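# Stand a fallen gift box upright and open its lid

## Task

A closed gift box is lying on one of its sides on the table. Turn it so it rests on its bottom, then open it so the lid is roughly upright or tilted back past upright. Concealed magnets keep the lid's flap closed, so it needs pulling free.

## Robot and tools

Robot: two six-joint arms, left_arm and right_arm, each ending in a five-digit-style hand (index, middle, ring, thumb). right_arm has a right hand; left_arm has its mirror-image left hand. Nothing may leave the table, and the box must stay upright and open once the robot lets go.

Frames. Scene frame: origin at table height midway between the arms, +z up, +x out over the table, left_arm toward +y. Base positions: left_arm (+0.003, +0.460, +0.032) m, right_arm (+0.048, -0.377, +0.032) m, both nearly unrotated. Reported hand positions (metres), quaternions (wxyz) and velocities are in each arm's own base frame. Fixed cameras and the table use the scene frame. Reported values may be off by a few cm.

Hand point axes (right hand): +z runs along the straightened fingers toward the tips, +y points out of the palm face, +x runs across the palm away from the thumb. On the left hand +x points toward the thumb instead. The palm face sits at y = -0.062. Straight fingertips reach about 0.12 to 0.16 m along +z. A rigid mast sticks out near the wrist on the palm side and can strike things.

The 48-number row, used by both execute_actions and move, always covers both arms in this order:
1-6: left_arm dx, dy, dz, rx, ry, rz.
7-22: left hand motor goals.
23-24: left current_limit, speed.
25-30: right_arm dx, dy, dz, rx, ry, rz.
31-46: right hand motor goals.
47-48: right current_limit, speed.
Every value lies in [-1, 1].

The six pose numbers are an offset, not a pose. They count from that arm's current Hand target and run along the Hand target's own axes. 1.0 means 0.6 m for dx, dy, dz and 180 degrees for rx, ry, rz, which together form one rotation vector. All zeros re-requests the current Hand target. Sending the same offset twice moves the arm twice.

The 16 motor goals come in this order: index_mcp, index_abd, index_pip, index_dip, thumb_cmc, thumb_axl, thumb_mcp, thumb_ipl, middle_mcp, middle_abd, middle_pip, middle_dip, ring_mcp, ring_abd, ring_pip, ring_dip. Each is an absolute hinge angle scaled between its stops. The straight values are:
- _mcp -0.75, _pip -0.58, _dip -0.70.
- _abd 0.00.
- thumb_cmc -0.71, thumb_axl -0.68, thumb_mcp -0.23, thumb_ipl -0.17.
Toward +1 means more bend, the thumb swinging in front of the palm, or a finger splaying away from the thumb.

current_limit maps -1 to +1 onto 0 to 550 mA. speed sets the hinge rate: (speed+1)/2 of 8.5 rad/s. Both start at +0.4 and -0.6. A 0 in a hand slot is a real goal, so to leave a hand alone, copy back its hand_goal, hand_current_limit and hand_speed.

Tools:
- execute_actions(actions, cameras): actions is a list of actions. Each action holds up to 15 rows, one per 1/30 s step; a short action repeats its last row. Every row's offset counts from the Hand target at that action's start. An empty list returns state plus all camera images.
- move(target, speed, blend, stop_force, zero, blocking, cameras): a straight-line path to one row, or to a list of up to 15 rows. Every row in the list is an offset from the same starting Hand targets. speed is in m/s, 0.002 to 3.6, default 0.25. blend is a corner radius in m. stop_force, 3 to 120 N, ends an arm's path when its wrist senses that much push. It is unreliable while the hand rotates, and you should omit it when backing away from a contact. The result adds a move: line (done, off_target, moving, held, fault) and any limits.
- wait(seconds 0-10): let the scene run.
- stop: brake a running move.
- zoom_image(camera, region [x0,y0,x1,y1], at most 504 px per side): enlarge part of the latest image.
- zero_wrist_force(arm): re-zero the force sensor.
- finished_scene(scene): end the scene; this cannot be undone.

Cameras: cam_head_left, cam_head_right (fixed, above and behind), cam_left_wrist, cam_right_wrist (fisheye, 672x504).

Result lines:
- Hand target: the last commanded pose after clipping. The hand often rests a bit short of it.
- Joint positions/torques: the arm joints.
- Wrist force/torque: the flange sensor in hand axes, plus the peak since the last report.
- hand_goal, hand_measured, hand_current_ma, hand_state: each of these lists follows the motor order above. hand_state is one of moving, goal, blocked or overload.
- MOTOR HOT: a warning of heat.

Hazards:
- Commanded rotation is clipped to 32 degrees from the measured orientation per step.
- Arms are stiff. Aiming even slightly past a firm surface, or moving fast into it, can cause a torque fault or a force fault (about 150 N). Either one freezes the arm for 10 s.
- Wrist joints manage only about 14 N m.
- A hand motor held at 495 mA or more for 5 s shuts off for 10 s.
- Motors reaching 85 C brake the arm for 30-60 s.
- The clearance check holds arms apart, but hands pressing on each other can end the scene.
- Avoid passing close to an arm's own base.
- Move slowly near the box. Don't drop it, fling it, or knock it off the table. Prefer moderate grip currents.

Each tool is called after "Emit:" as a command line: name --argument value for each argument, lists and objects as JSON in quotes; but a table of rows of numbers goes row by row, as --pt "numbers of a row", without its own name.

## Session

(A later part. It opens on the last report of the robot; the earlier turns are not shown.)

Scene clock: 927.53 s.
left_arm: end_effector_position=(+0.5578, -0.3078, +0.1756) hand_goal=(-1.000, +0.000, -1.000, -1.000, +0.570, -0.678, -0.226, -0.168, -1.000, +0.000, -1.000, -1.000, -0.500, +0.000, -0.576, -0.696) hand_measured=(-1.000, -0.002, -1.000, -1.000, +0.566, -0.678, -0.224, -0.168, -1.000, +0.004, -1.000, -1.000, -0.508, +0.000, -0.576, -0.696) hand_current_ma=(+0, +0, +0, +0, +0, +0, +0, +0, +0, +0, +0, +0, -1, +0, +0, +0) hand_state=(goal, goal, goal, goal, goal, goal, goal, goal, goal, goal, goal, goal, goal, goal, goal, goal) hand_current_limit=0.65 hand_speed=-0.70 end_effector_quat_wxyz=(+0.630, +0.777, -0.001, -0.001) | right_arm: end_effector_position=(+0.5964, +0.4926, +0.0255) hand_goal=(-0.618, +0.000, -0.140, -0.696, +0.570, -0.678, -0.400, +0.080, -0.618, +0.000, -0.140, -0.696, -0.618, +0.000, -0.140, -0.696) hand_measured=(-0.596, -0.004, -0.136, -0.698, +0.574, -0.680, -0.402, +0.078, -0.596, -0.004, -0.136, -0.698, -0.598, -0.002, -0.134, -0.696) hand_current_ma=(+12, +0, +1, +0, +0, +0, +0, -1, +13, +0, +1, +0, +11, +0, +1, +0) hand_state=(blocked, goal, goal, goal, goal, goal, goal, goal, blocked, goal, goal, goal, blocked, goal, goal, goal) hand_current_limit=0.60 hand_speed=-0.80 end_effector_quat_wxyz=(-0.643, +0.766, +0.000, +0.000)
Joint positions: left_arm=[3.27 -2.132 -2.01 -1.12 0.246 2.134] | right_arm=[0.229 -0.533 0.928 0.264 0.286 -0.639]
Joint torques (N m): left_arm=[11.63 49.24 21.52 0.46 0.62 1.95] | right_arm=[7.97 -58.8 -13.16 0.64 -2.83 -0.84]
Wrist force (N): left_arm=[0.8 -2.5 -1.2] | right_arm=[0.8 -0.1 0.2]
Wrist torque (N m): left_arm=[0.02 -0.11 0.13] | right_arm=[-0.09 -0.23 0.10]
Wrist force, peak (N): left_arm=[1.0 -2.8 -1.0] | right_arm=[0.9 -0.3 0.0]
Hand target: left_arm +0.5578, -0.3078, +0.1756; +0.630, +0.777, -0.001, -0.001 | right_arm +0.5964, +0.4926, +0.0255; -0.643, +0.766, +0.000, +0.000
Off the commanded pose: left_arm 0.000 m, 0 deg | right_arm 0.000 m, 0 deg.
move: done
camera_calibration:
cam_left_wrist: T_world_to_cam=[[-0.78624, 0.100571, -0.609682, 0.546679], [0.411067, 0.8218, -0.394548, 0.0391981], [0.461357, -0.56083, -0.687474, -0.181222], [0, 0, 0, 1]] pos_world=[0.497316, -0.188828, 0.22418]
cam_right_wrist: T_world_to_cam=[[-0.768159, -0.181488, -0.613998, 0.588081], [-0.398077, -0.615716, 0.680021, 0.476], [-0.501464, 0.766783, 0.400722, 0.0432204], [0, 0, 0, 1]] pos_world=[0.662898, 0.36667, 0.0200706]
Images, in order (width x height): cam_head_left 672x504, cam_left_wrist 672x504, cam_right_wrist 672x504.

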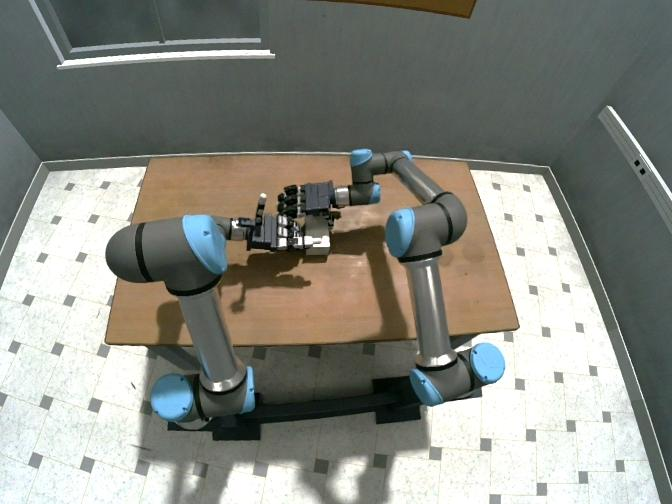

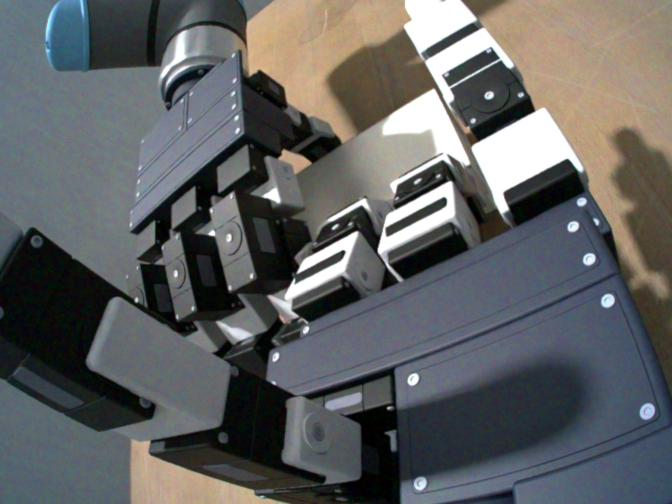

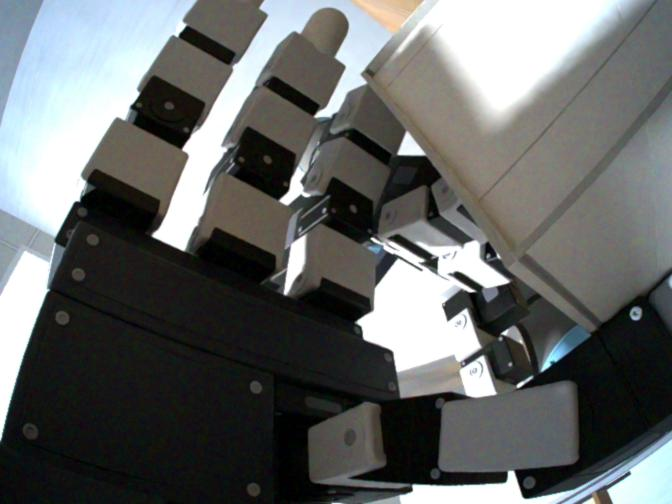

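Emit:
move --pt "0 -0.0416 -0.1956 0 0 0 -1 0 -1 -1 0.571 -0.678 -0.226 -0.168 -1 0 -1 -1 -0.5 0 -0.576 -0.696 0.65 -0.7 0 -0.1313 -0.0232 0 0 0 -0.617 0 -0.14 -0.696 0.571 -0.678 -0.449 -0.168 -0.617 0 -0.14 -0.696 -0.617 0 -0.14 -0.696 0.4 -0.6" --pt "0 -0.0416 -0.1956 0 0 0 -0.754 0 -0.576 -0.696 0.571 -0.678 -0.226 -0.168 -0.754 0 -0.576 -0.696 -0.754 0 -0.576 -0.696 0.65 -0.7 -0.1392 -0.1285 -0.0393 0.0556 0 0 0 0 -0.576 -0.696 0.571 -0.678 -0.449 -0.168 0 0 -0.576 -0.696 0 0 -0.576 -0.696 0.4 -0.6" --pt "0 -0.0416 -0.1956 0 0 0 -0.754 0 -0.576 -0.696 0.571 -0.678 -0.226 -0.168 -0.754 0 -0.576 -0.696 -0.754 0 -0.576 -0.696 0.65 -0.7 -0.1392 -0.0505 -0.0257 0.0556 0 0 0 0 -0.576 -0.696 0.571 -0.678 -0.449 -0.168 0 0 -0.576 -0.696 0 0 -0.576 -0.696 0.4 -0.6" --speed '[0.12, 0.12, 0.08]' --cameras '["cam_head_left", "cam_head_right", "cam_left_wrist"]'

Emit:
zoom_image --camera "cam_head_left" --region '[240, 160, 380, 270]'

Emit:
zoom_image --camera "cam_left_wrist" --region '[250, 0, 530, 210]'

Scene clock: 1049.30 s.
left_arm: end_effector_position=(+0.5580, -0.1878, +0.1756) hand_goal=(-0.754, +0.000, -0.576, -0.696, +0.570, -0.678, -0.226, -0.168, -0.754, +0.000, -0.576, -0.696, -0.754, +0.000, -0.576, -0.696) hand_measured=(-0.774, -0.002, -0.584, -0.700, +0.566, -0.678, -0.224, -0.168, -0.776, +0.004, -0.584, -0.700, -0.760, +0.000, -0.576, -0.696) hand_current_ma=(-6, +0, -1, +0, +0, +0, +0, +0, -8, +0, -1, +0, -1, +0, +0, +0) hand_state=(goal, goal, goal, goal, goal, goal, goal, goal, blocked, goal, goal, goal, goal, goal, goal, goal) hand_current_limit=0.65 hand_speed=-0.70 end_effector_quat_wxyz=(+0.630, +0.777, -0.001, -0.001) | right_arm: end_effector_position=(+0.5129, +0.4827, +0.0581) hand_goal=(+0.000, +0.000, -0.576, -0.696, +0.570, -0.678, -0.450, -0.168, +0.000, +0.000, -0.576, -0.696, +0.000, +0.000, -0.576, -0.696) hand_measured=(+0.004, -0.004, -0.570, -0.698, +0.572, -0.680, -0.446, -0.166, +0.004, -0.004, -0.570, -0.698, +0.004, -0.002, -0.570, -0.696) hand_current_ma=(+1, +0, +1, +0, +0, +0, +1, +1, +1, +0, +1, +0, +1, +0, +1, +0) hand_state=(goal, goal, goal, goal, goal, goal, goal, goal, goal, goal, goal, goal, goal, goal, goal, goal) hand_current_limit=0.40 hand_speed=-0.60 end_effector_quat_wxyz=(+0.707, -0.707, +0.000, +0.000)
Joint positions: left_arm=[3.493 -2.112 -1.906 -1.715 0.409 2.63] | right_arm=[0.214 -0.877 1.556 -0.683 0.214 0.004]
Joint torques (N m): left_arm=[9.94 27.62 22.21 -0.53 1.03 1.8] | right_arm=[-10.62 -28.91 -8.71 -2.12 -2.62 1.5]
Wrist force (N): left_arm=[0.9 -2.7 -1.1] | right_arm=[0.7 -0.3 0.7]
Wrist torque (N m): left_arm=[-0.01 -0.09 0.14] | right_arm=[-0.18 -0.22 0.10]
Wrist force, peak (N): left_arm=[1.0 -3.2 -2.0] | right_arm=[1.7 0.0 0.5]
Hand target: left_arm +0.5580, -0.1878, +0.1756; +0.630, +0.777, -0.001, -0.001 | right_arm +0.5129, +0.4827, +0.0580; +0.707, -0.707, +0.000, +0.000
Off the commanded pose: left_arm 0.000 m, 0 deg | right_arm 0.000 m, 0 deg.
move: done
camera_calibration:
cam_left_wrist: T_world_to_cam=[[-0.78624, 0.100571, -0.609682, 0.534796], [0.411067, 0.8218, -0.394548, -0.0594985], [0.461357, -0.56083, -0.687474, -0.114186], [0, 0, 0, 1]] pos_world=[0.497616, -0.0689277, 0.22408]
Images, in order (width x height): cam_head_left 672x504, cam_head_right 672x504, cam_left_wrist 672x504.

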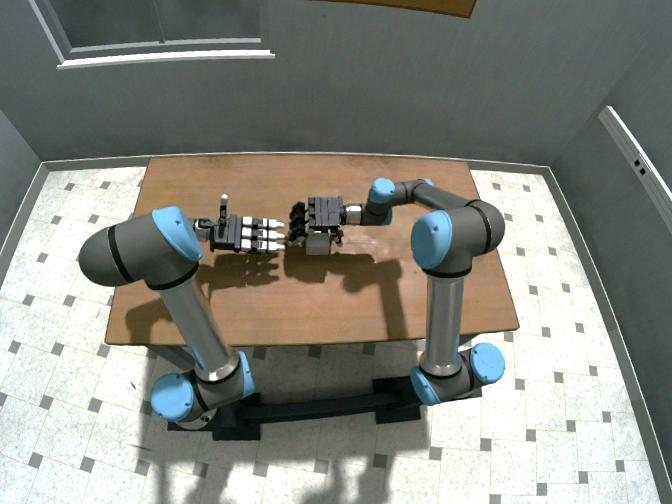

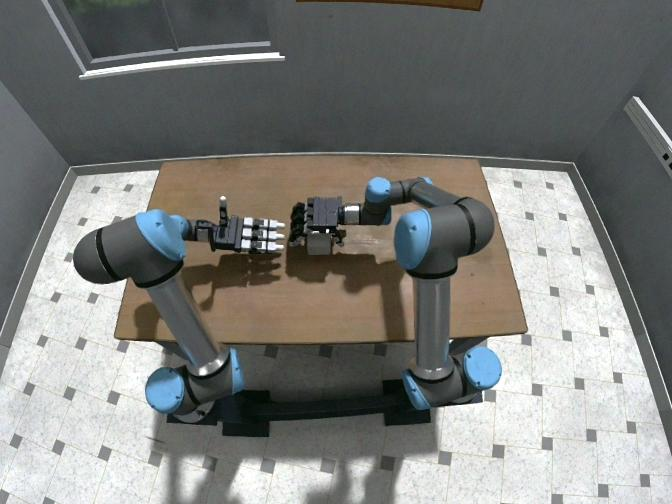

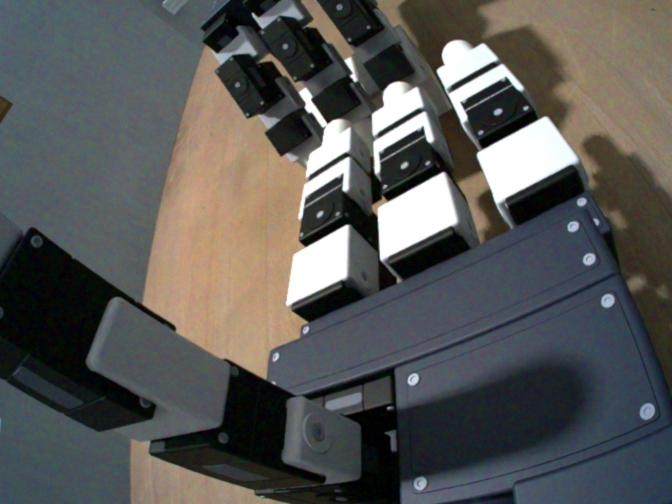

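Scaled by 3.600 from the camera's 672x504 image, which has a finer 960x720 frame.

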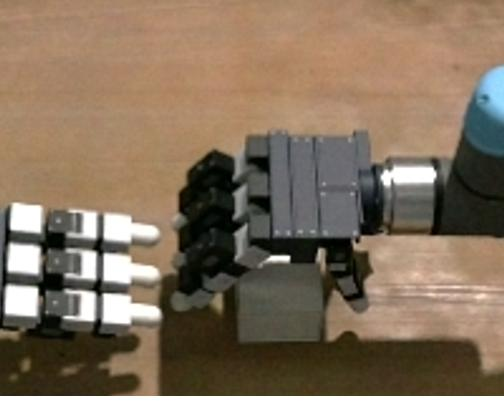

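Scaled by 1.800 from the camera's 672x504 image, which has a finer 960x720 frame.

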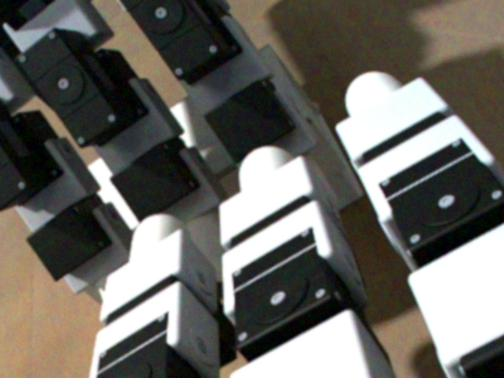

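Emit:
move --target '[0,0,0,0,0,0,-0.754,0,-0.576,-0.696,0.571,-0.678,-0.226,-0.168,-0.754,0,-0.576,-0.696,-0.754,0,-0.576,-0.696,0.65,-0.7,0,0,0,0,0,0,0.3,0,-0.576,-0.696,0.571,-0.678,-0.24,-0.168,0.3,0,-0.576,-0.696,0.3,0,-0.576,-0.696,0,-0.85]'

Emit:
move --target '[0,0,0,0,0,0,-0.754,0,-0.576,-0.696,0.571,-0.678,-0.226,-0.168,-0.754,0,-0.576,-0.696,-0.754,0,-0.576,-0.696,0.65,-0.7,0,0,0,0,0,0,0.44,0,-0.56,-0.69,0.571,-0.678,-0.05,-0.07,0.44,0,-0.56,-0.69,0.44,0,-0.56,-0.69,0.3,-0.85]' --cameras '["cam_head_left"]'

Emit:
zoom_image --camera "cam_head_left" --region '[240, 160, 380, 270]'

Scene clock: 1055.97 s.
left_arm: end_effector_position=(+0.5580, -0.1878, +0.1756) hand_goal=(-0.754, +0.000, -0.576, -0.696, +0.570, -0.678, -0.226, -0.168, -0.754, +0.000, -0.576, -0.696, -0.754, +0.000, -0.576, -0.696) hand_measured=(-0.774, -0.002, -0.584, -0.700, +0.566, -0.678, -0.224, -0.168, -0.776, +0.004, -0.584, -0.700, -0.760, +0.000, -0.576, -0.696) hand_current_ma=(-6, +0, -1, +0, +0, +0, +0, +0, -8, +0, -1, +0, -1, +0, +0, +0) hand_state=(goal, goal, goal, goal, goal, goal, goal, goal, blocked, goal, goal, goal, goal, goal, goal, goal) hand_current_limit=0.65 hand_speed=-0.70 end_effector_quat_wxyz=(+0.630, +0.777, -0.001, -0.001) | right_arm: end_effector_position=(+0.5129, +0.4827, +0.0580) hand_goal=(+0.300, +0.000, -0.576, -0.696, +0.570, -0.678, -0.240, -0.168, +0.300, +0.000, -0.576, -0.696, +0.300, +0.000, -0.576, -0.696) hand_measured=(+0.274, -0.002, -0.580, -0.698, +0.570, -0.680, -0.250, -0.170, +0.276, -0.002, -0.580, -0.698, +0.276, +0.000, -0.580, -0.696) hand_current_ma=(-16, +0, -1, +0, +0, +0, -4, +0, -15, +0, +0, +0, -14, +0, +0, +0) hand_state=(blocked, goal, goal, goal, goal, goal, goal, goal, blocked, goal, goal, goal, blocked, goal, goal, goal) hand_current_limit=0.00 hand_speed=-0.85 end_effector_quat_wxyz=(+0.707, -0.707, +0.000, +0.000)
Joint positions: left_arm=[3.493 -2.112 -1.906 -1.715 0.409 2.63] | right_arm=[0.214 -0.877 1.556 -0.683 0.214 0.004]
Joint torques (N m): left_arm=[6.35 29.36 20.59 0.05 0.73 1.26] | right_arm=[-9.69 -34.74 -8.49 -1.99 -2.66 1.47]
Wrist force (N): left_arm=[1.2 -2.8 -1.2] | right_arm=[0.9 -3.1 1.1]
Wrist torque (N m): left_arm=[-0.02 -0.13 0.17] | right_arm=[-0.21 -0.26 0.07]
Wrist force, peak (N): left_arm=[1.1 -3.1 -1.3] | right_arm=[0.7 -3.3 1.5]
Hand target: left_arm +0.5580, -0.1878, +0.1756; +0.630, +0.777, -0.001, -0.001 | right_arm +0.5129, +0.4827, +0.0580; +0.707, -0.707, +0.000, +0.000
Off the commanded pose: left_arm 0.000 m, 0 deg | right_arm 0.000 m, 0 deg.
move: done

Scene clock: 1056.47 s.
left_arm: end_effector_position=(+0.5580, -0.1878, +0.1756) hand_goal=(-0.754, +0.000, -0.576, -0.696, +0.570, -0.678, -0.226, -0.168, -0.754, +0.000, -0.576, -0.696, -0.754, +0.000, -0.576, -0.696) hand_measured=(-0.774, -0.002, -0.584, -0.700, +0.566, -0.678, -0.224, -0.168, -0.776, +0.004, -0.584, -0.700, -0.760, +0.000, -0.576, -0.696) hand_current_ma=(-6, +0, -1, +0, +0, +0, +0, +0, -8, +0, -1, +0, -1, +0, +0, +0) hand_state=(goal, goal, goal, goal, goal, goal, goal, goal, blocked, goal, goal, goal, goal, goal, goal, goal) hand_current_limit=0.65 hand_speed=-0.70 end_effector_quat_wxyz=(+0.630, +0.777, -0.001, -0.001) | right_arm: end_effector_position=(+0.5129, +0.4827, +0.0580) hand_goal=(+0.440, +0.000, -0.560, -0.690, +0.570, -0.678, -0.050, -0.070, +0.440, +0.000, -0.560, -0.690, +0.440, +0.000, -0.560, -0.690) hand_measured=(+0.290, +0.010, -0.594, -0.698, +0.538, -0.676, -0.250, -0.154, +0.308, +0.006, -0.588, -0.698, +0.330, +0.004, -0.584, -0.698) hand_current_ma=(-357, +2, -25, -2, -23, +0, -356, -222, -330, +1, -17, -2, -240, +1, -13, -2) hand_state=(blocked, goal, blocked, goal, blocked, goal, blocked, blocked, blocked, goal, blocked, goal, blocked, goal, blocked, goal) hand_current_limit=0.30 hand_speed=-0.85 end_effector_quat_wxyz=(+0.707, -0.707, +0.000, +0.000)
Joint positions: left_arm=[3.493 -2.112 -1.906 -1.715 0.409 2.63] | right_arm=[0.214 -0.877 1.556 -0.683 0.214 0.004]
Joint torques (N m): left_arm=[6.43 29.13 21.08 0.04 0.82 1.26] | right_arm=[-9.79 -37.84 -8.57 -1.49 -2.72 1.48]
Wrist force (N): left_arm=[1.2 -2.8 -1.1] | right_arm=[0.5 -4.7 1.8]
Wrist torque (N m): left_arm=[-0.02 -0.12 0.17] | right_arm=[-0.14 -0.29 0.00]
Wrist force, peak (N): left_arm=[1.1 -3.1 -1.1] | right_arm=[1.3 -5.9 1.5]
Hand target: left_arm +0.5580, -0.1878, +0.1756; +0.630, +0.777, -0.001, -0.001 | right_arm +0.5129, +0.4827, +0.0580; +0.707, -0.707, +0.000, +0.000
Off the commanded pose: left_arm 0.000 m, 0 deg | right_arm 0.000 m, 0 deg.
move: done
Images, in order (width x height): cam_head_left 672x504.

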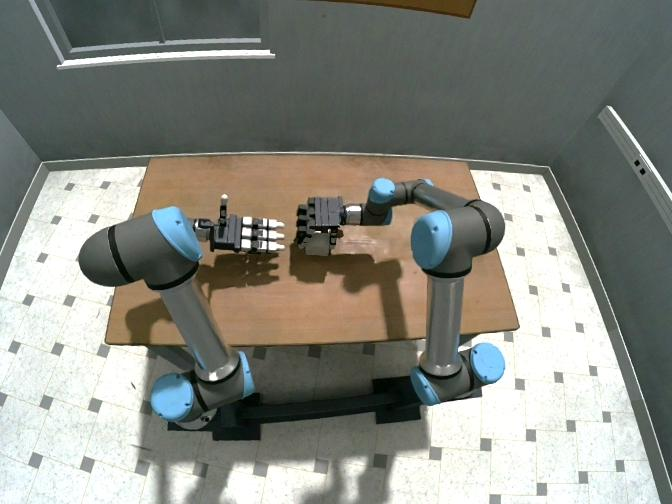

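Scaled by 3.600 from the camera's 672x504 image, which has a finer 960x720 frame.

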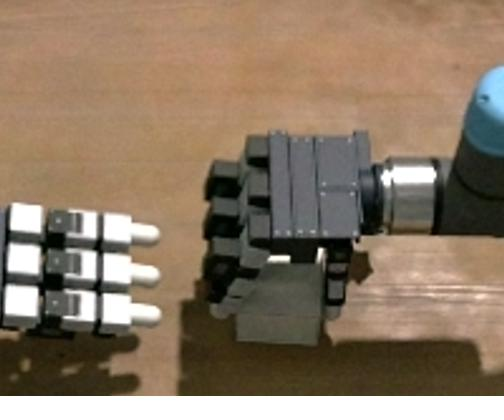

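Emit:
move --target '[0,0,0,0,0,0,-0.754,0,-0.576,-0.696,0.571,-0.678,-0.226,-0.168,-0.754,0,-0.576,-0.696,-0.754,0,-0.576,-0.696,0.65,-0.7,0,-0.22,0,0,0,0,0.44,0,-0.56,-0.69,0.571,-0.678,-0.05,-0.07,0.44,0,-0.56,-0.69,0.44,0,-0.56,-0.69,0.3,-0.85]' --speed 0.08 --cameras '["cam_head_left", "cam_head_right", "cam_left_wrist"]'

Emit:
zoom_image --camera "cam_head_left" --region '[240, 140, 380, 250]'

Scene clock: 1063.53 s.
left_arm: end_effector_position=(+0.5580, -0.1878, +0.1756) hand_goal=(-0.754, +0.000, -0.576, -0.696, +0.570, -0.678, -0.226, -0.168, -0.754, +0.000, -0.576, -0.696, -0.754, +0.000, -0.576, -0.696) hand_measured=(-0.774, -0.002, -0.584, -0.700, +0.566, -0.678, -0.224, -0.168, -0.776, +0.004, -0.584, -0.700, -0.760, +0.000, -0.576, -0.696) hand_current_ma=(-6, +0, -1, +0, +0, +0, +0, +0, -8, +0, -1, +0, -1, +0, +0, +0) hand_state=(goal, goal, goal, goal, goal, goal, goal, goal, blocked, goal, goal, goal, goal, goal, goal, goal) hand_current_limit=0.65 hand_speed=-0.70 end_effector_quat_wxyz=(+0.630, +0.777, -0.001, -0.001) | right_arm: end_effector_position=(+0.5131, +0.4825, +0.1900) hand_goal=(+0.440, +0.000, -0.560, -0.690, +0.570, -0.678, -0.050, -0.070, +0.440, +0.000, -0.560, -0.690, +0.440, +0.000, -0.560, -0.690) hand_measured=(+0.290, +0.018, -0.596, -0.702, +0.530, -0.672, -0.250, -0.154, +0.314, +0.010, -0.588, -0.700, +0.342, +0.006, -0.584, -0.698) hand_current_ma=(-357, +6, -27, -4, -36, +1, -358, -222, -300, +2, -17, -2, -190, +1, -13, -2) hand_state=(blocked, goal, blocked, goal, blocked, goal, blocked, blocked, blocked, goal, blocked, goal, blocked, goal, blocked, goal) hand_current_limit=0.30 hand_speed=-0.85 end_effector_quat_wxyz=(+0.707, -0.707, +0.000, +0.000)
Joint positions: left_arm=[3.493 -2.112 -1.906 -1.715 0.409 2.63] | right_arm=[0.214 -1.037 1.44 -0.407 0.214 0.004]
Joint torques (N m): left_arm=[1.95 30.74 19.56 0.54 0.4 0.63] | right_arm=[7.52 -49.2 -26.93 1.54 -1.77 -1.66]
Wrist force (N): left_arm=[0.9 -2.7 -1.2] | right_arm=[0.8 0.5 0.4]
Wrist torque (N m): left_arm=[0.00 -0.09 0.14] | right_arm=[-0.09 -0.19 0.27]
Wrist force, peak (N): left_arm=[1.4 -3.0 -1.4] | right_arm=[0.6 -4.9 1.5]
Hand target: left_arm +0.5580, -0.1878, +0.1756; +0.630, +0.777, -0.001, -0.001 | right_arm +0.5130, +0.4826, +0.1900; +0.707, -0.707, +0.000, +0.000
Off the commanded pose: left_arm 0.000 m, 0 deg | right_arm 0.000 m, 0 deg.
move: done
camera_calibration:
cam_left_wrist: T_world_to_cam=[[-0.78624, 0.100571, -0.609682, 0.534796], [0.411067, 0.8218, -0.394548, -0.0594985], [0.461357, -0.56083, -0.687474, -0.114186], [0, 0, 0, 1]] pos_world=[0.497616, -0.0689277, 0.22408]
Images, in order (width x height): cam_head_left 672x504, cam_head_right 672x504, cam_left_wrist 672x504.

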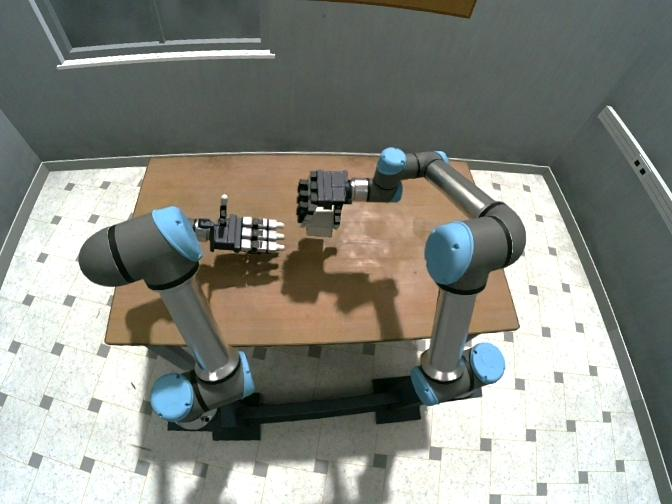

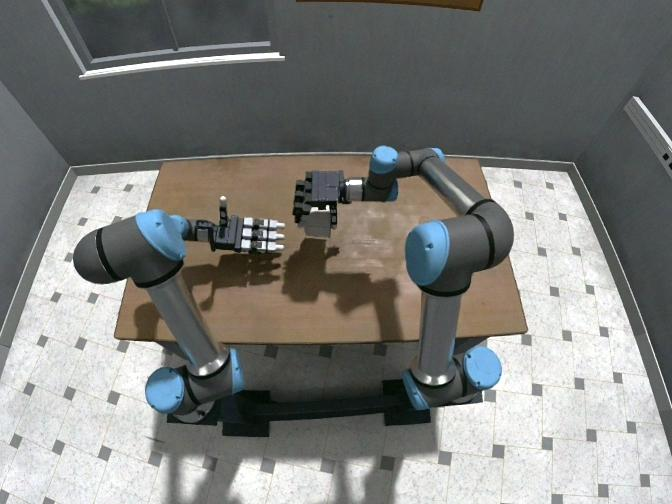

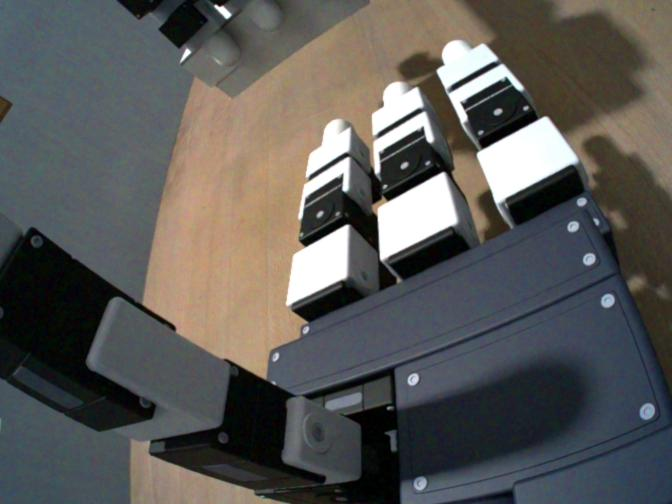

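Scaled by 3.600 from the camera's 672x504 image, which has a finer 960x720 frame.

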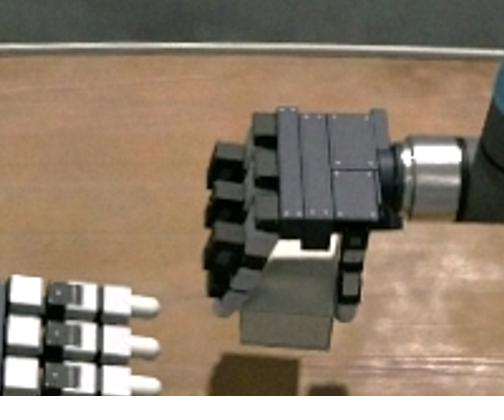

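Emit:
move --pt "0 0 0 0 0 0 -0.754 0 -0.576 -0.696 0.571 -0.678 -0.226 -0.168 -0.754 0 -0.576 -0.696 -0.754 0 -0.576 -0.696 0.65 -0.7 0.06 -0.05 -0.1687 0.385 0.385 0.385 0.44 0 -0.56 -0.69 0.571 -0.678 -0.05 -0.07 0.44 0 -0.56 -0.69 0.44 0 -0.56 -0.69 0.3 -0.85" --pt "0 0 0 0 0 0 -0.754 0 -0.576 -0.696 0.571 -0.678 -0.226 -0.168 -0.754 0 -0.576 -0.696 -0.754 0 -0.576 -0.696 0.65 -0.7 0.06 0.095 -0.1687 0.385 0.385 0.385 0.44 0 -0.56 -0.69 0.571 -0.678 -0.05 -0.07 0.44 0 -0.56 -0.69 0.44 0 -0.56 -0.69 0.3 -0.85" --speed '[0.3, 0.12]' --cameras '["cam_head_left", "cam_head_right", "cam_right_wrist"]'

Emit:
zoom_image --camera "cam_head_left" --region '[260, 170, 400, 290]'

Scene clock: 1084.30 s.
left_arm: end_effector_position=(+0.5580, -0.1878, +0.1756) hand_goal=(-0.754, +0.000, -0.576, -0.696, +0.570, -0.678, -0.226, -0.168, -0.754, +0.000, -0.576, -0.696, -0.754, +0.000, -0.576, -0.696) hand_measured=(-0.774, -0.002, -0.584, -0.700, +0.566, -0.678, -0.224, -0.168, -0.776, +0.004, -0.584, -0.700, -0.760, +0.000, -0.576, -0.696) hand_current_ma=(-6, +0, -1, +0, +0, +0, +0, +0, -8, +0, -1, +0, -1, +0, +0, +0) hand_state=(goal, goal, goal, goal, goal, goal, goal, goal, blocked, goal, goal, goal, goal, goal, goal, goal) hand_current_limit=0.65 hand_speed=-0.70 end_effector_quat_wxyz=(+0.630, +0.777, -0.001, -0.001) | right_arm: end_effector_position=(+0.5490, +0.3814, +0.1330) hand_goal=(+0.440, +0.000, -0.560, -0.690, +0.570, -0.678, -0.050, -0.070, +0.440, +0.000, -0.560, -0.690, +0.440, +0.000, -0.560, -0.690) hand_measured=(+0.292, +0.022, -0.598, -0.702, +0.530, -0.672, -0.250, -0.154, +0.316, +0.016, -0.588, -0.700, +0.344, +0.010, -0.584, -0.698) hand_current_ma=(-358, +9, -30, -4, -36, +2, -357, -222, -294, +5, -18, -2, -182, +2, -13, -2) hand_state=(blocked, blocked, blocked, goal, blocked, goal, blocked, blocked, blocked, goal, blocked, goal, blocked, goal, blocked, goal) hand_current_limit=0.30 hand_speed=-0.85 end_effector_quat_wxyz=(+0.707, +0.000, +0.707, +0.000)
Joint positions: left_arm=[3.493 -2.112 -1.906 -1.715 0.409 2.63] | right_arm=[0.437 -1.083 2.071 -0.988 2.008 1.572]
Joint torques (N m): left_arm=[-4.69 33.84 17.46 1.56 0.06 -0.27] | right_arm=[9.4 -18.01 -5.53 -3.81 2.81 -1.16]
Wrist force (N): left_arm=[0.9 -2.8 -1.3] | right_arm=[1.6 -1.3 -0.1]
Wrist torque (N m): left_arm=[-0.01 -0.10 0.15] | right_arm=[-0.40 -0.39 -0.51]
Wrist force, peak (N): left_arm=[1.2 -3.2 -1.1] | right_arm=[2.6 -1.2 0.4]
Hand target: left_arm +0.5580, -0.1878, +0.1756; +0.630, +0.777, -0.001, -0.001 | right_arm +0.5490, +0.3814, +0.1329; +0.707, +0.000, +0.707, +0.000
Off the commanded pose: left_arm 0.000 m, 0 deg | right_arm 0.000 m, 0 deg.
move: done
camera_calibration:
cam_right_wrist: T_world_to_cam=[[-0.0713562, 0.635971, 0.768407, -0.280658], [-0.723757, -0.563112, 0.398849, 0.511587], [0.686355, -0.52768, 0.50047, -0.110082], [0, 0, 0, 1]] pos_world=[0.425793, 0.408483, 0.0667061]
Images, in order (width x height): cam_head_left 672x504, cam_head_right 672x504, cam_right_wrist 672x504.

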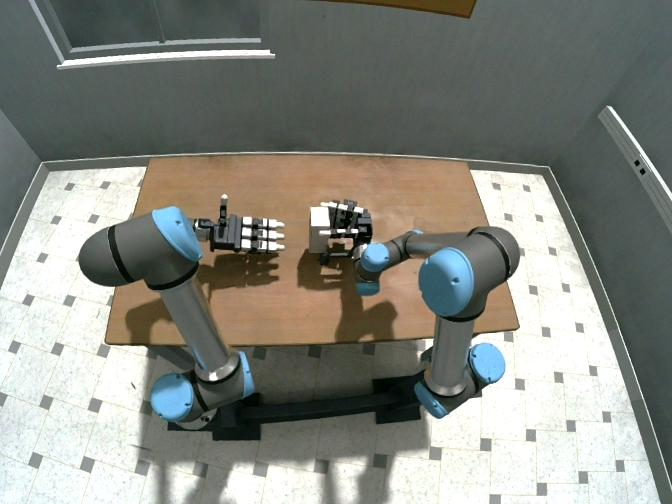

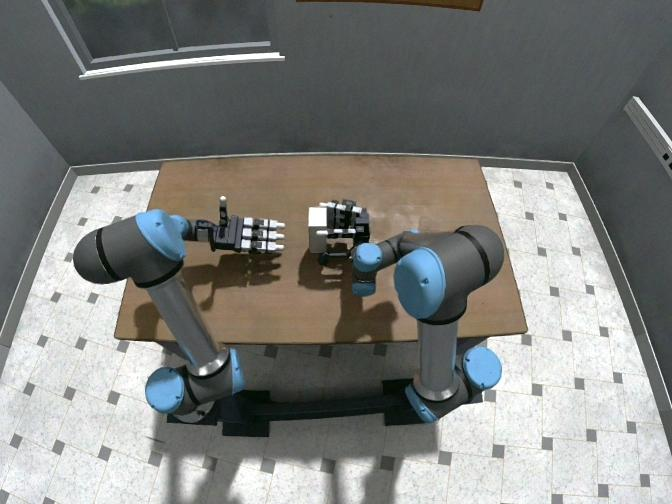

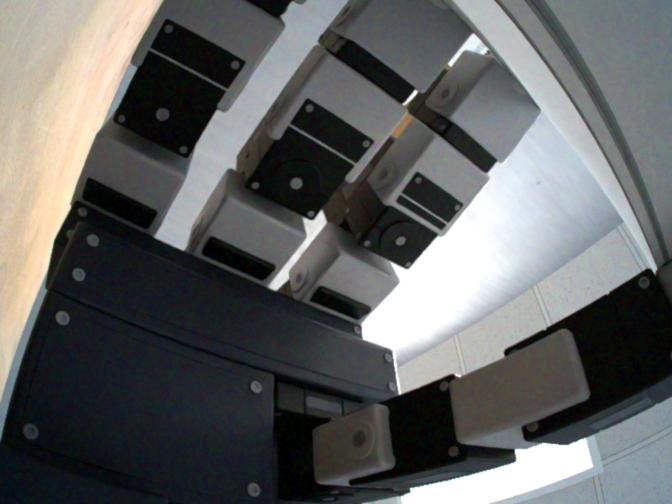

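Scaled by 3.600 from the camera's 672x504 image, which has a finer 960x720 frame.

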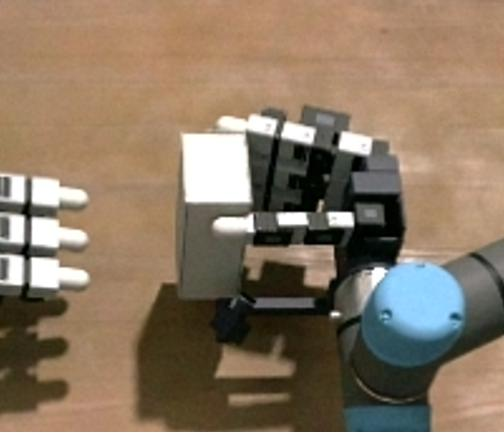

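Emit:
move --target '[0,0,0,0,0,0,-0.754,0,-0.576,-0.696,0.571,-0.678,-0.226,-0.168,-0.754,0,-0.576,-0.696,-0.754,0,-0.576,-0.696,0.65,-0.7,0.058,0,0,0,0,0,0.44,0,-0.56,-0.69,0.571,-0.678,-0.05,-0.07,0.44,0,-0.56,-0.69,0.44,0,-0.56,-0.69,0.3,-0.85]' --speed 0.1

Emit:
move --target '[0,0,0,0,0,0,-0.754,0,-0.576,-0.696,0.571,-0.678,-0.226,-0.168,-0.754,0,-0.576,-0.696,-0.754,0,-0.576,-0.696,0.65,-0.7,0.04,0,0,0,0,0,0.44,0,-0.56,-0.69,0.571,-0.678,-0.05,-0.07,0.44,0,-0.56,-0.69,0.44,0,-0.56,-0.69,0.3,-0.85]' --speed 0.015 --stop_force 3.5 --cameras '["cam_head_left", "cam_head_right"]'

Emit:
zoom_image --camera "cam_head_left" --region '[260, 170, 400, 290]'

Scene clock: 1089.73 s.
left_arm: end_effector_position=(+0.5580, -0.1878, +0.1756) hand_goal=(-0.754, +0.000, -0.576, -0.696, +0.570, -0.678, -0.226, -0.168, -0.754, +0.000, -0.576, -0.696, -0.754, +0.000, -0.576, -0.696) hand_measured=(-0.774, -0.002, -0.584, -0.700, +0.566, -0.678, -0.224, -0.168, -0.776, +0.004, -0.584, -0.700, -0.760, +0.000, -0.576, -0.696) hand_current_ma=(-6, +0, -1, +0, +0, +0, +0, +0, -8, +0, -1, +0, -1, +0, +0, +0) hand_state=(goal, goal, goal, goal, goal, goal, goal, goal, blocked, goal, goal, goal, goal, goal, goal, goal) hand_current_limit=0.65 hand_speed=-0.70 end_effector_quat_wxyz=(+0.630, +0.777, -0.001, -0.001) | right_arm: end_effector_position=(+0.5489, +0.3814, +0.0982) hand_goal=(+0.440, +0.000, -0.560, -0.690, +0.570, -0.678, -0.050, -0.070, +0.440, +0.000, -0.560, -0.690, +0.440, +0.000, -0.560, -0.690) hand_measured=(+0.292, +0.022, -0.598, -0.702, +0.530, -0.672, -0.250, -0.154, +0.316, +0.016, -0.588, -0.700, +0.344, +0.010, -0.584, -0.698) hand_current_ma=(-358, +9, -30, -4, -36, +2, -357, -222, -294, +5, -18, -2, -182, +2, -13, -2) hand_state=(blocked, blocked, blocked, goal, blocked, goal, blocked, blocked, blocked, goal, blocked, goal, blocked, goal, blocked, goal) hand_current_limit=0.30 hand_speed=-0.85 end_effector_quat_wxyz=(+0.707, +0.000, +0.708, +0.000)
Joint positions: left_arm=[3.493 -2.112 -1.906 -1.715 0.409 2.63] | right_arm=[0.437 -1.002 2.079 -1.075 2.008 1.572]
Joint torques (N m): left_arm=[-6.75 34.7 16.92 1.53 -0.11 -0.92] | right_arm=[9.94 -22.9 -13.83 -3.9 2.75 -1.41]
Wrist force (N): left_arm=[1.1 -2.6 -1.2] | right_arm=[1.8 -1.4 0.1]
Wrist torque (N m): left_arm=[0.02 -0.11 0.15] | right_arm=[-0.41 -0.46 -0.51]
Wrist force, peak (N): left_arm=[1.0 -2.9 -1.6] | right_arm=[2.5 -1.3 0.2]
Hand target: left_arm +0.5580, -0.1878, +0.1756; +0.630, +0.777, -0.001, -0.001 | right_arm +0.5490, +0.3814, +0.0981; +0.707, +0.000, +0.707, +0.000
Off the commanded pose: left_arm 0.000 m, 0 deg | right_arm 0.000 m, 0 deg.
move: done

Scene clock: 1092.00 s.
left_arm: end_effector_position=(+0.5580, -0.1878, +0.1756) hand_goal=(-0.754, +0.000, -0.576, -0.696, +0.570, -0.678, -0.226, -0.168, -0.754, +0.000, -0.576, -0.696, -0.754, +0.000, -0.576, -0.696) hand_measured=(-0.774, -0.002, -0.584, -0.700, +0.566, -0.678, -0.224, -0.168, -0.776, +0.004, -0.584, -0.700, -0.760, +0.000, -0.576, -0.696) hand_current_ma=(-6, +0, -1, +0, +0, +0, +0, +0, -8, +0, -1, +0, -1, +0, +0, +0) hand_state=(goal, goal, goal, goal, goal, goal, goal, goal, blocked, goal, goal, goal, goal, goal, goal, goal) hand_current_limit=0.65 hand_speed=-0.70 end_effector_quat_wxyz=(+0.630, +0.777, -0.001, -0.001) | right_arm: end_effector_position=(+0.5489, +0.3814, +0.0818) hand_goal=(+0.440, +0.000, -0.560, -0.690, +0.570, -0.678, -0.050, -0.070, +0.440, +0.000, -0.560, -0.690, +0.440, +0.000, -0.560, -0.690) hand_measured=(+0.292, +0.018, -0.598, -0.702, +0.526, -0.672, -0.250, -0.154, +0.316, +0.012, -0.588, -0.700, +0.344, +0.010, -0.584, -0.698) hand_current_ma=(-357, +7, -30, -4, -42, +2, -357, -222, -294, +3, -18, -2, -182, +2, -13, -2) hand_state=(blocked, goal, blocked, goal, blocked, goal, blocked, blocked, blocked, goal, blocked, goal, blocked, goal, blocked, goal) hand_current_limit=0.30 hand_speed=-0.85 end_effector_quat_wxyz=(+0.707, +0.000, +0.708, +0.000)
Joint positions: left_arm=[3.493 -2.112 -1.906 -1.715 0.409 2.63] | right_arm=[0.438 -0.963 2.079 -1.115 2.009 1.572]
Joint torques (N m): left_arm=[-6.29 35.05 15.81 1.42 -0.22 -1.19] | right_arm=[7.36 -45.49 -9.93 0.15 2.22 -0.71]
Wrist force (N): left_arm=[1.1 -2.7 -1.3] | right_arm=[1.6 -1.7 0.2]
Wrist torque (N m): left_arm=[0.01 -0.12 0.16] | right_arm=[-0.43 -0.47 -0.51]
Wrist force, peak (N): left_arm=[1.3 -3.0 -1.4] | right_arm=[-2.5 -1.7 -0.2]
Hand target: left_arm +0.5580, -0.1878, +0.1756; +0.630, +0.777, -0.001, -0.001 | right_arm +0.5489, +0.3814, +0.0818; +0.707, +0.000, +0.708, +0.000 (not the last commanded pose)
Off the commanded pose: left_arm 0.000 m, 0 deg | right_arm 0.008 m, 0 deg.
move: contact (right_arm)
Images, in order (width x height): cam_head_left 672x504, cam_head_right 672x504.

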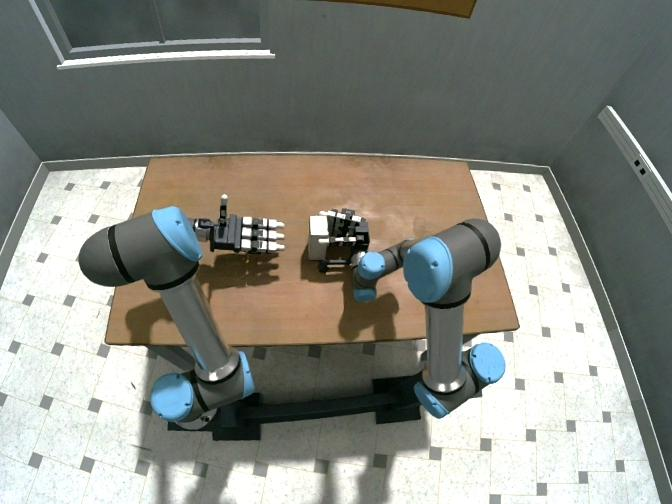

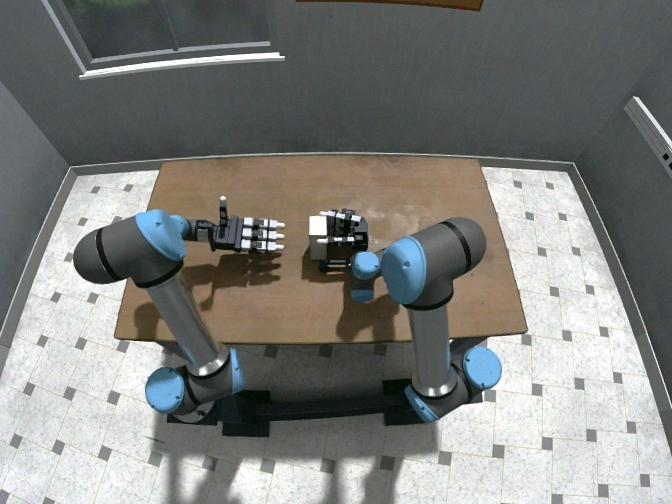

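Scaled by 3.600 from the camera's 672x504 image, which has a finer 960x720 frame.

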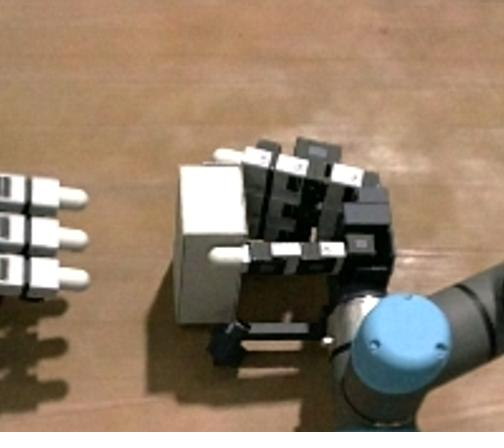

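Emit:
move --target '[0,0,0,0,0,0,-0.754,0,-0.576,-0.696,0.571,-0.678,-0.226,-0.168,-0.754,0,-0.576,-0.696,-0.754,0,-0.576,-0.696,0.65,-0.7,0.001,0,0,0,0,0,0.275,0,-0.576,-0.696,0.56,-0.678,-0.265,-0.168,0.3,0,-0.576,-0.696,0.325,0,-0.576,-0.696,0.3,-0.92]' --speed 0.02

Emit:
move --target '[0,0,0,0,0,0,-0.754,0,-0.576,-0.696,0.571,-0.678,-0.226,-0.168,-0.754,0,-0.576,-0.696,-0.754,0,-0.576,-0.696,0.65,-0.7,0,0,0,0,0,0,0.0,0,-0.576,-0.696,0.571,-0.678,-0.5,-0.168,0.0,0,-0.576,-0.696,0.0,0,-0.576,-0.696,0.3,-0.9]' --cameras '["cam_head_left", "cam_head_right"]'

Emit:
zoom_image --camera "cam_head_left" --region '[260, 170, 400, 290]'

Emit:
zoom_image --camera "cam_head_right" --region '[260, 170, 400, 290]'

Scene clock: 1099.07 s.
left_arm: end_effector_position=(+0.5580, -0.1878, +0.1756) hand_goal=(-0.754, +0.000, -0.576, -0.696, +0.570, -0.678, -0.226, -0.168, -0.754, +0.000, -0.576, -0.696, -0.754, +0.000, -0.576, -0.696) hand_measured=(-0.774, -0.002, -0.584, -0.700, +0.566, -0.678, -0.224, -0.168, -0.776, +0.004, -0.584, -0.700, -0.760, +0.000, -0.576, -0.696) hand_current_ma=(-6, +0, -1, +0, +0, +0, +0, +0, -8, +0, -1, +0, -1, +0, +0, +0) hand_state=(goal, goal, goal, goal, goal, goal, goal, goal, blocked, goal, goal, goal, goal, goal, goal, goal) hand_current_limit=0.65 hand_speed=-0.70 end_effector_quat_wxyz=(+0.630, +0.777, -0.001, -0.001) | right_arm: end_effector_position=(+0.5489, +0.3814, +0.0812) hand_goal=(+0.274, +0.000, -0.576, -0.696, +0.560, -0.678, -0.266, -0.168, +0.300, +0.000, -0.576, -0.696, +0.324, +0.000, -0.576, -0.696) hand_measured=(+0.276, +0.012, -0.578, -0.698, +0.566, -0.676, -0.268, -0.172, +0.302, +0.010, -0.578, -0.698, +0.324, +0.010, -0.580, -0.700) hand_current_ma=(+0, +3, +0, +0, +1, +0, +0, -1, +0, +2, +0, +0, +0, +2, -1, +0) hand_state=(goal, goal, goal, goal, goal, goal, goal, goal, goal, goal, goal, goal, goal, goal, goal, goal) hand_current_limit=0.30 hand_speed=-0.92 end_effector_quat_wxyz=(+0.707, +0.000, +0.708, +0.000)
Joint positions: left_arm=[3.493 -2.112 -1.906 -1.715 0.409 2.63] | right_arm=[0.438 -0.961 2.079 -1.116 2.009 1.572]
Joint torques (N m): left_arm=[-6.93 37.03 15.67 1.38 -0.51 -1.69] | right_arm=[-0.41 -20.85 -17.92 -3.65 -0.19 -0.67]
Wrist force (N): left_arm=[1.0 -2.8 -1.2] | right_arm=[1.0 -1.7 0.1]
Wrist torque (N m): left_arm=[-0.02 -0.11 0.15] | right_arm=[-0.46 -0.43 -0.47]
Wrist force, peak (N): left_arm=[1.2 -3.1 -1.1] | right_arm=[1.9 -1.8 0.4]
Hand target: left_arm +0.5580, -0.1878, +0.1756; +0.630, +0.777, -0.001, -0.001 | right_arm +0.5489, +0.3814, +0.0812; +0.707, +0.000, +0.708, +0.000
Off the commanded pose: left_arm 0.000 m, 0 deg | right_arm 0.000 m, 0 deg.
move: done

Scene clock: 1100.30 s.
left_arm: end_effector_position=(+0.5580, -0.1878, +0.1756) hand_goal=(-0.754, +0.000, -0.576, -0.696, +0.570, -0.678, -0.226, -0.168, -0.754, +0.000, -0.576, -0.696, -0.754, +0.000, -0.576, -0.696) hand_measured=(-0.774, -0.002, -0.584, -0.700, +0.566, -0.678, -0.224, -0.168, -0.776, +0.004, -0.584, -0.700, -0.760, +0.000, -0.576, -0.696) hand_current_ma=(-6, +0, -1, +0, +0, +0, +0, +0, -8, +0, -1, +0, -1, +0, +0, +0) hand_state=(goal, goal, goal, goal, goal, goal, goal, goal, blocked, goal, goal, goal, goal, goal, goal, goal) hand_current_limit=0.65 hand_speed=-0.70 end_effector_quat_wxyz=(+0.630, +0.777, -0.001, -0.001) | right_arm: end_effector_position=(+0.5489, +0.3814, +0.0812) hand_goal=(+0.000, +0.000, -0.576, -0.696, +0.570, -0.678, -0.500, -0.168, +0.000, +0.000, -0.576, -0.696, +0.000, +0.000, -0.576, -0.696) hand_measured=(+0.002, +0.012, -0.578, -0.698, +0.576, -0.678, -0.498, -0.170, +0.002, +0.010, -0.578, -0.698, +0.002, +0.010, -0.578, -0.698) hand_current_ma=(+0, +3, +0, +0, +1, +0, +0, +0, +0, +2, +0, +0, +0, +2, +0, +0) hand_state=(goal, goal, goal, goal, goal, goal, goal, goal, goal, goal, goal, goal, goal, goal, goal, goal) hand_current_limit=0.30 hand_speed=-0.90 end_effector_quat_wxyz=(+0.707, +0.000, +0.708, +0.000)
Joint positions: left_arm=[3.493 -2.112 -1.906 -1.715 0.409 2.63] | right_arm=[0.438 -0.961 2.079 -1.116 2.009 1.572]
Joint torques (N m): left_arm=[-6.07 37.71 14.06 1.39 -0.44 -1.91] | right_arm=[-2.51 -21.11 -17.96 -3.72 -0.55 -0.69]
Wrist force (N): left_arm=[1.2 -2.9 -1.3] | right_arm=[1.5 -1.5 0.0]
Wrist torque (N m): left_arm=[0.00 -0.14 0.17] | right_arm=[-0.41 -0.43 -0.40]
Wrist force, peak (N): left_arm=[1.1 -2.8 -1.6] | right_arm=[1.3 -1.7 0.2]
Hand target: left_arm +0.5580, -0.1878, +0.1756; +0.630, +0.777, -0.001, -0.001 | right_arm +0.5489, +0.3814, +0.0812; +0.707, +0.000, +0.708, +0.000
Off the commanded pose: left_arm 0.000 m, 0 deg | right_arm 0.000 m, 0 deg.
move: done
Images, in order (width x height): cam_head_left 672x504, cam_head_right 672x504.

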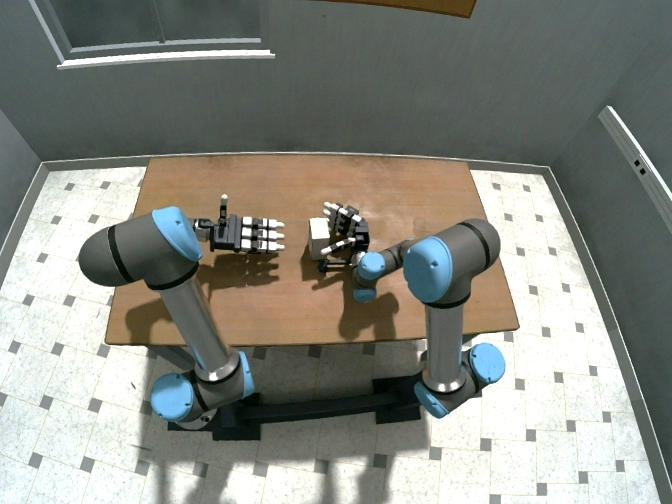

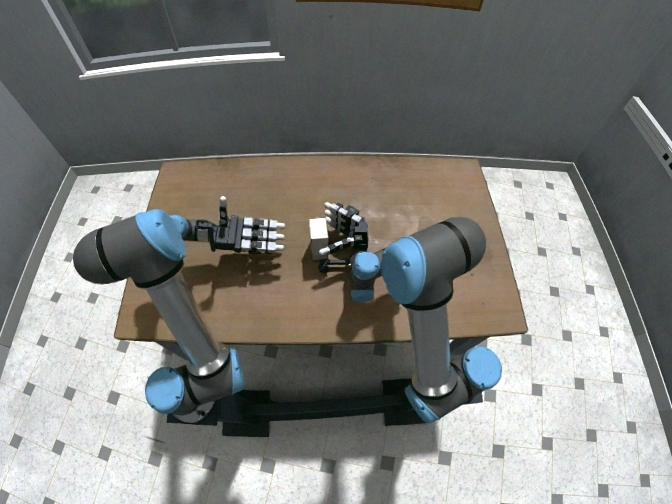

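Scaled by 3.600 from the camera's 672x504 image, which has a finer 960x720 frame.

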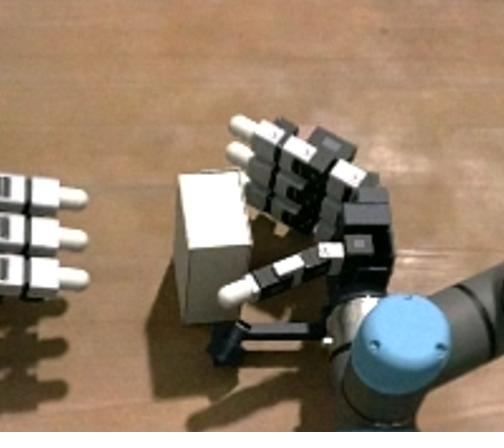

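Scaled by 3.600 from the camera's 672x504 image, which has a finer 960x720 frame.

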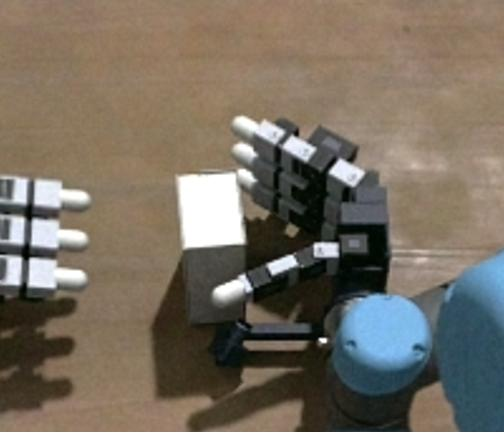

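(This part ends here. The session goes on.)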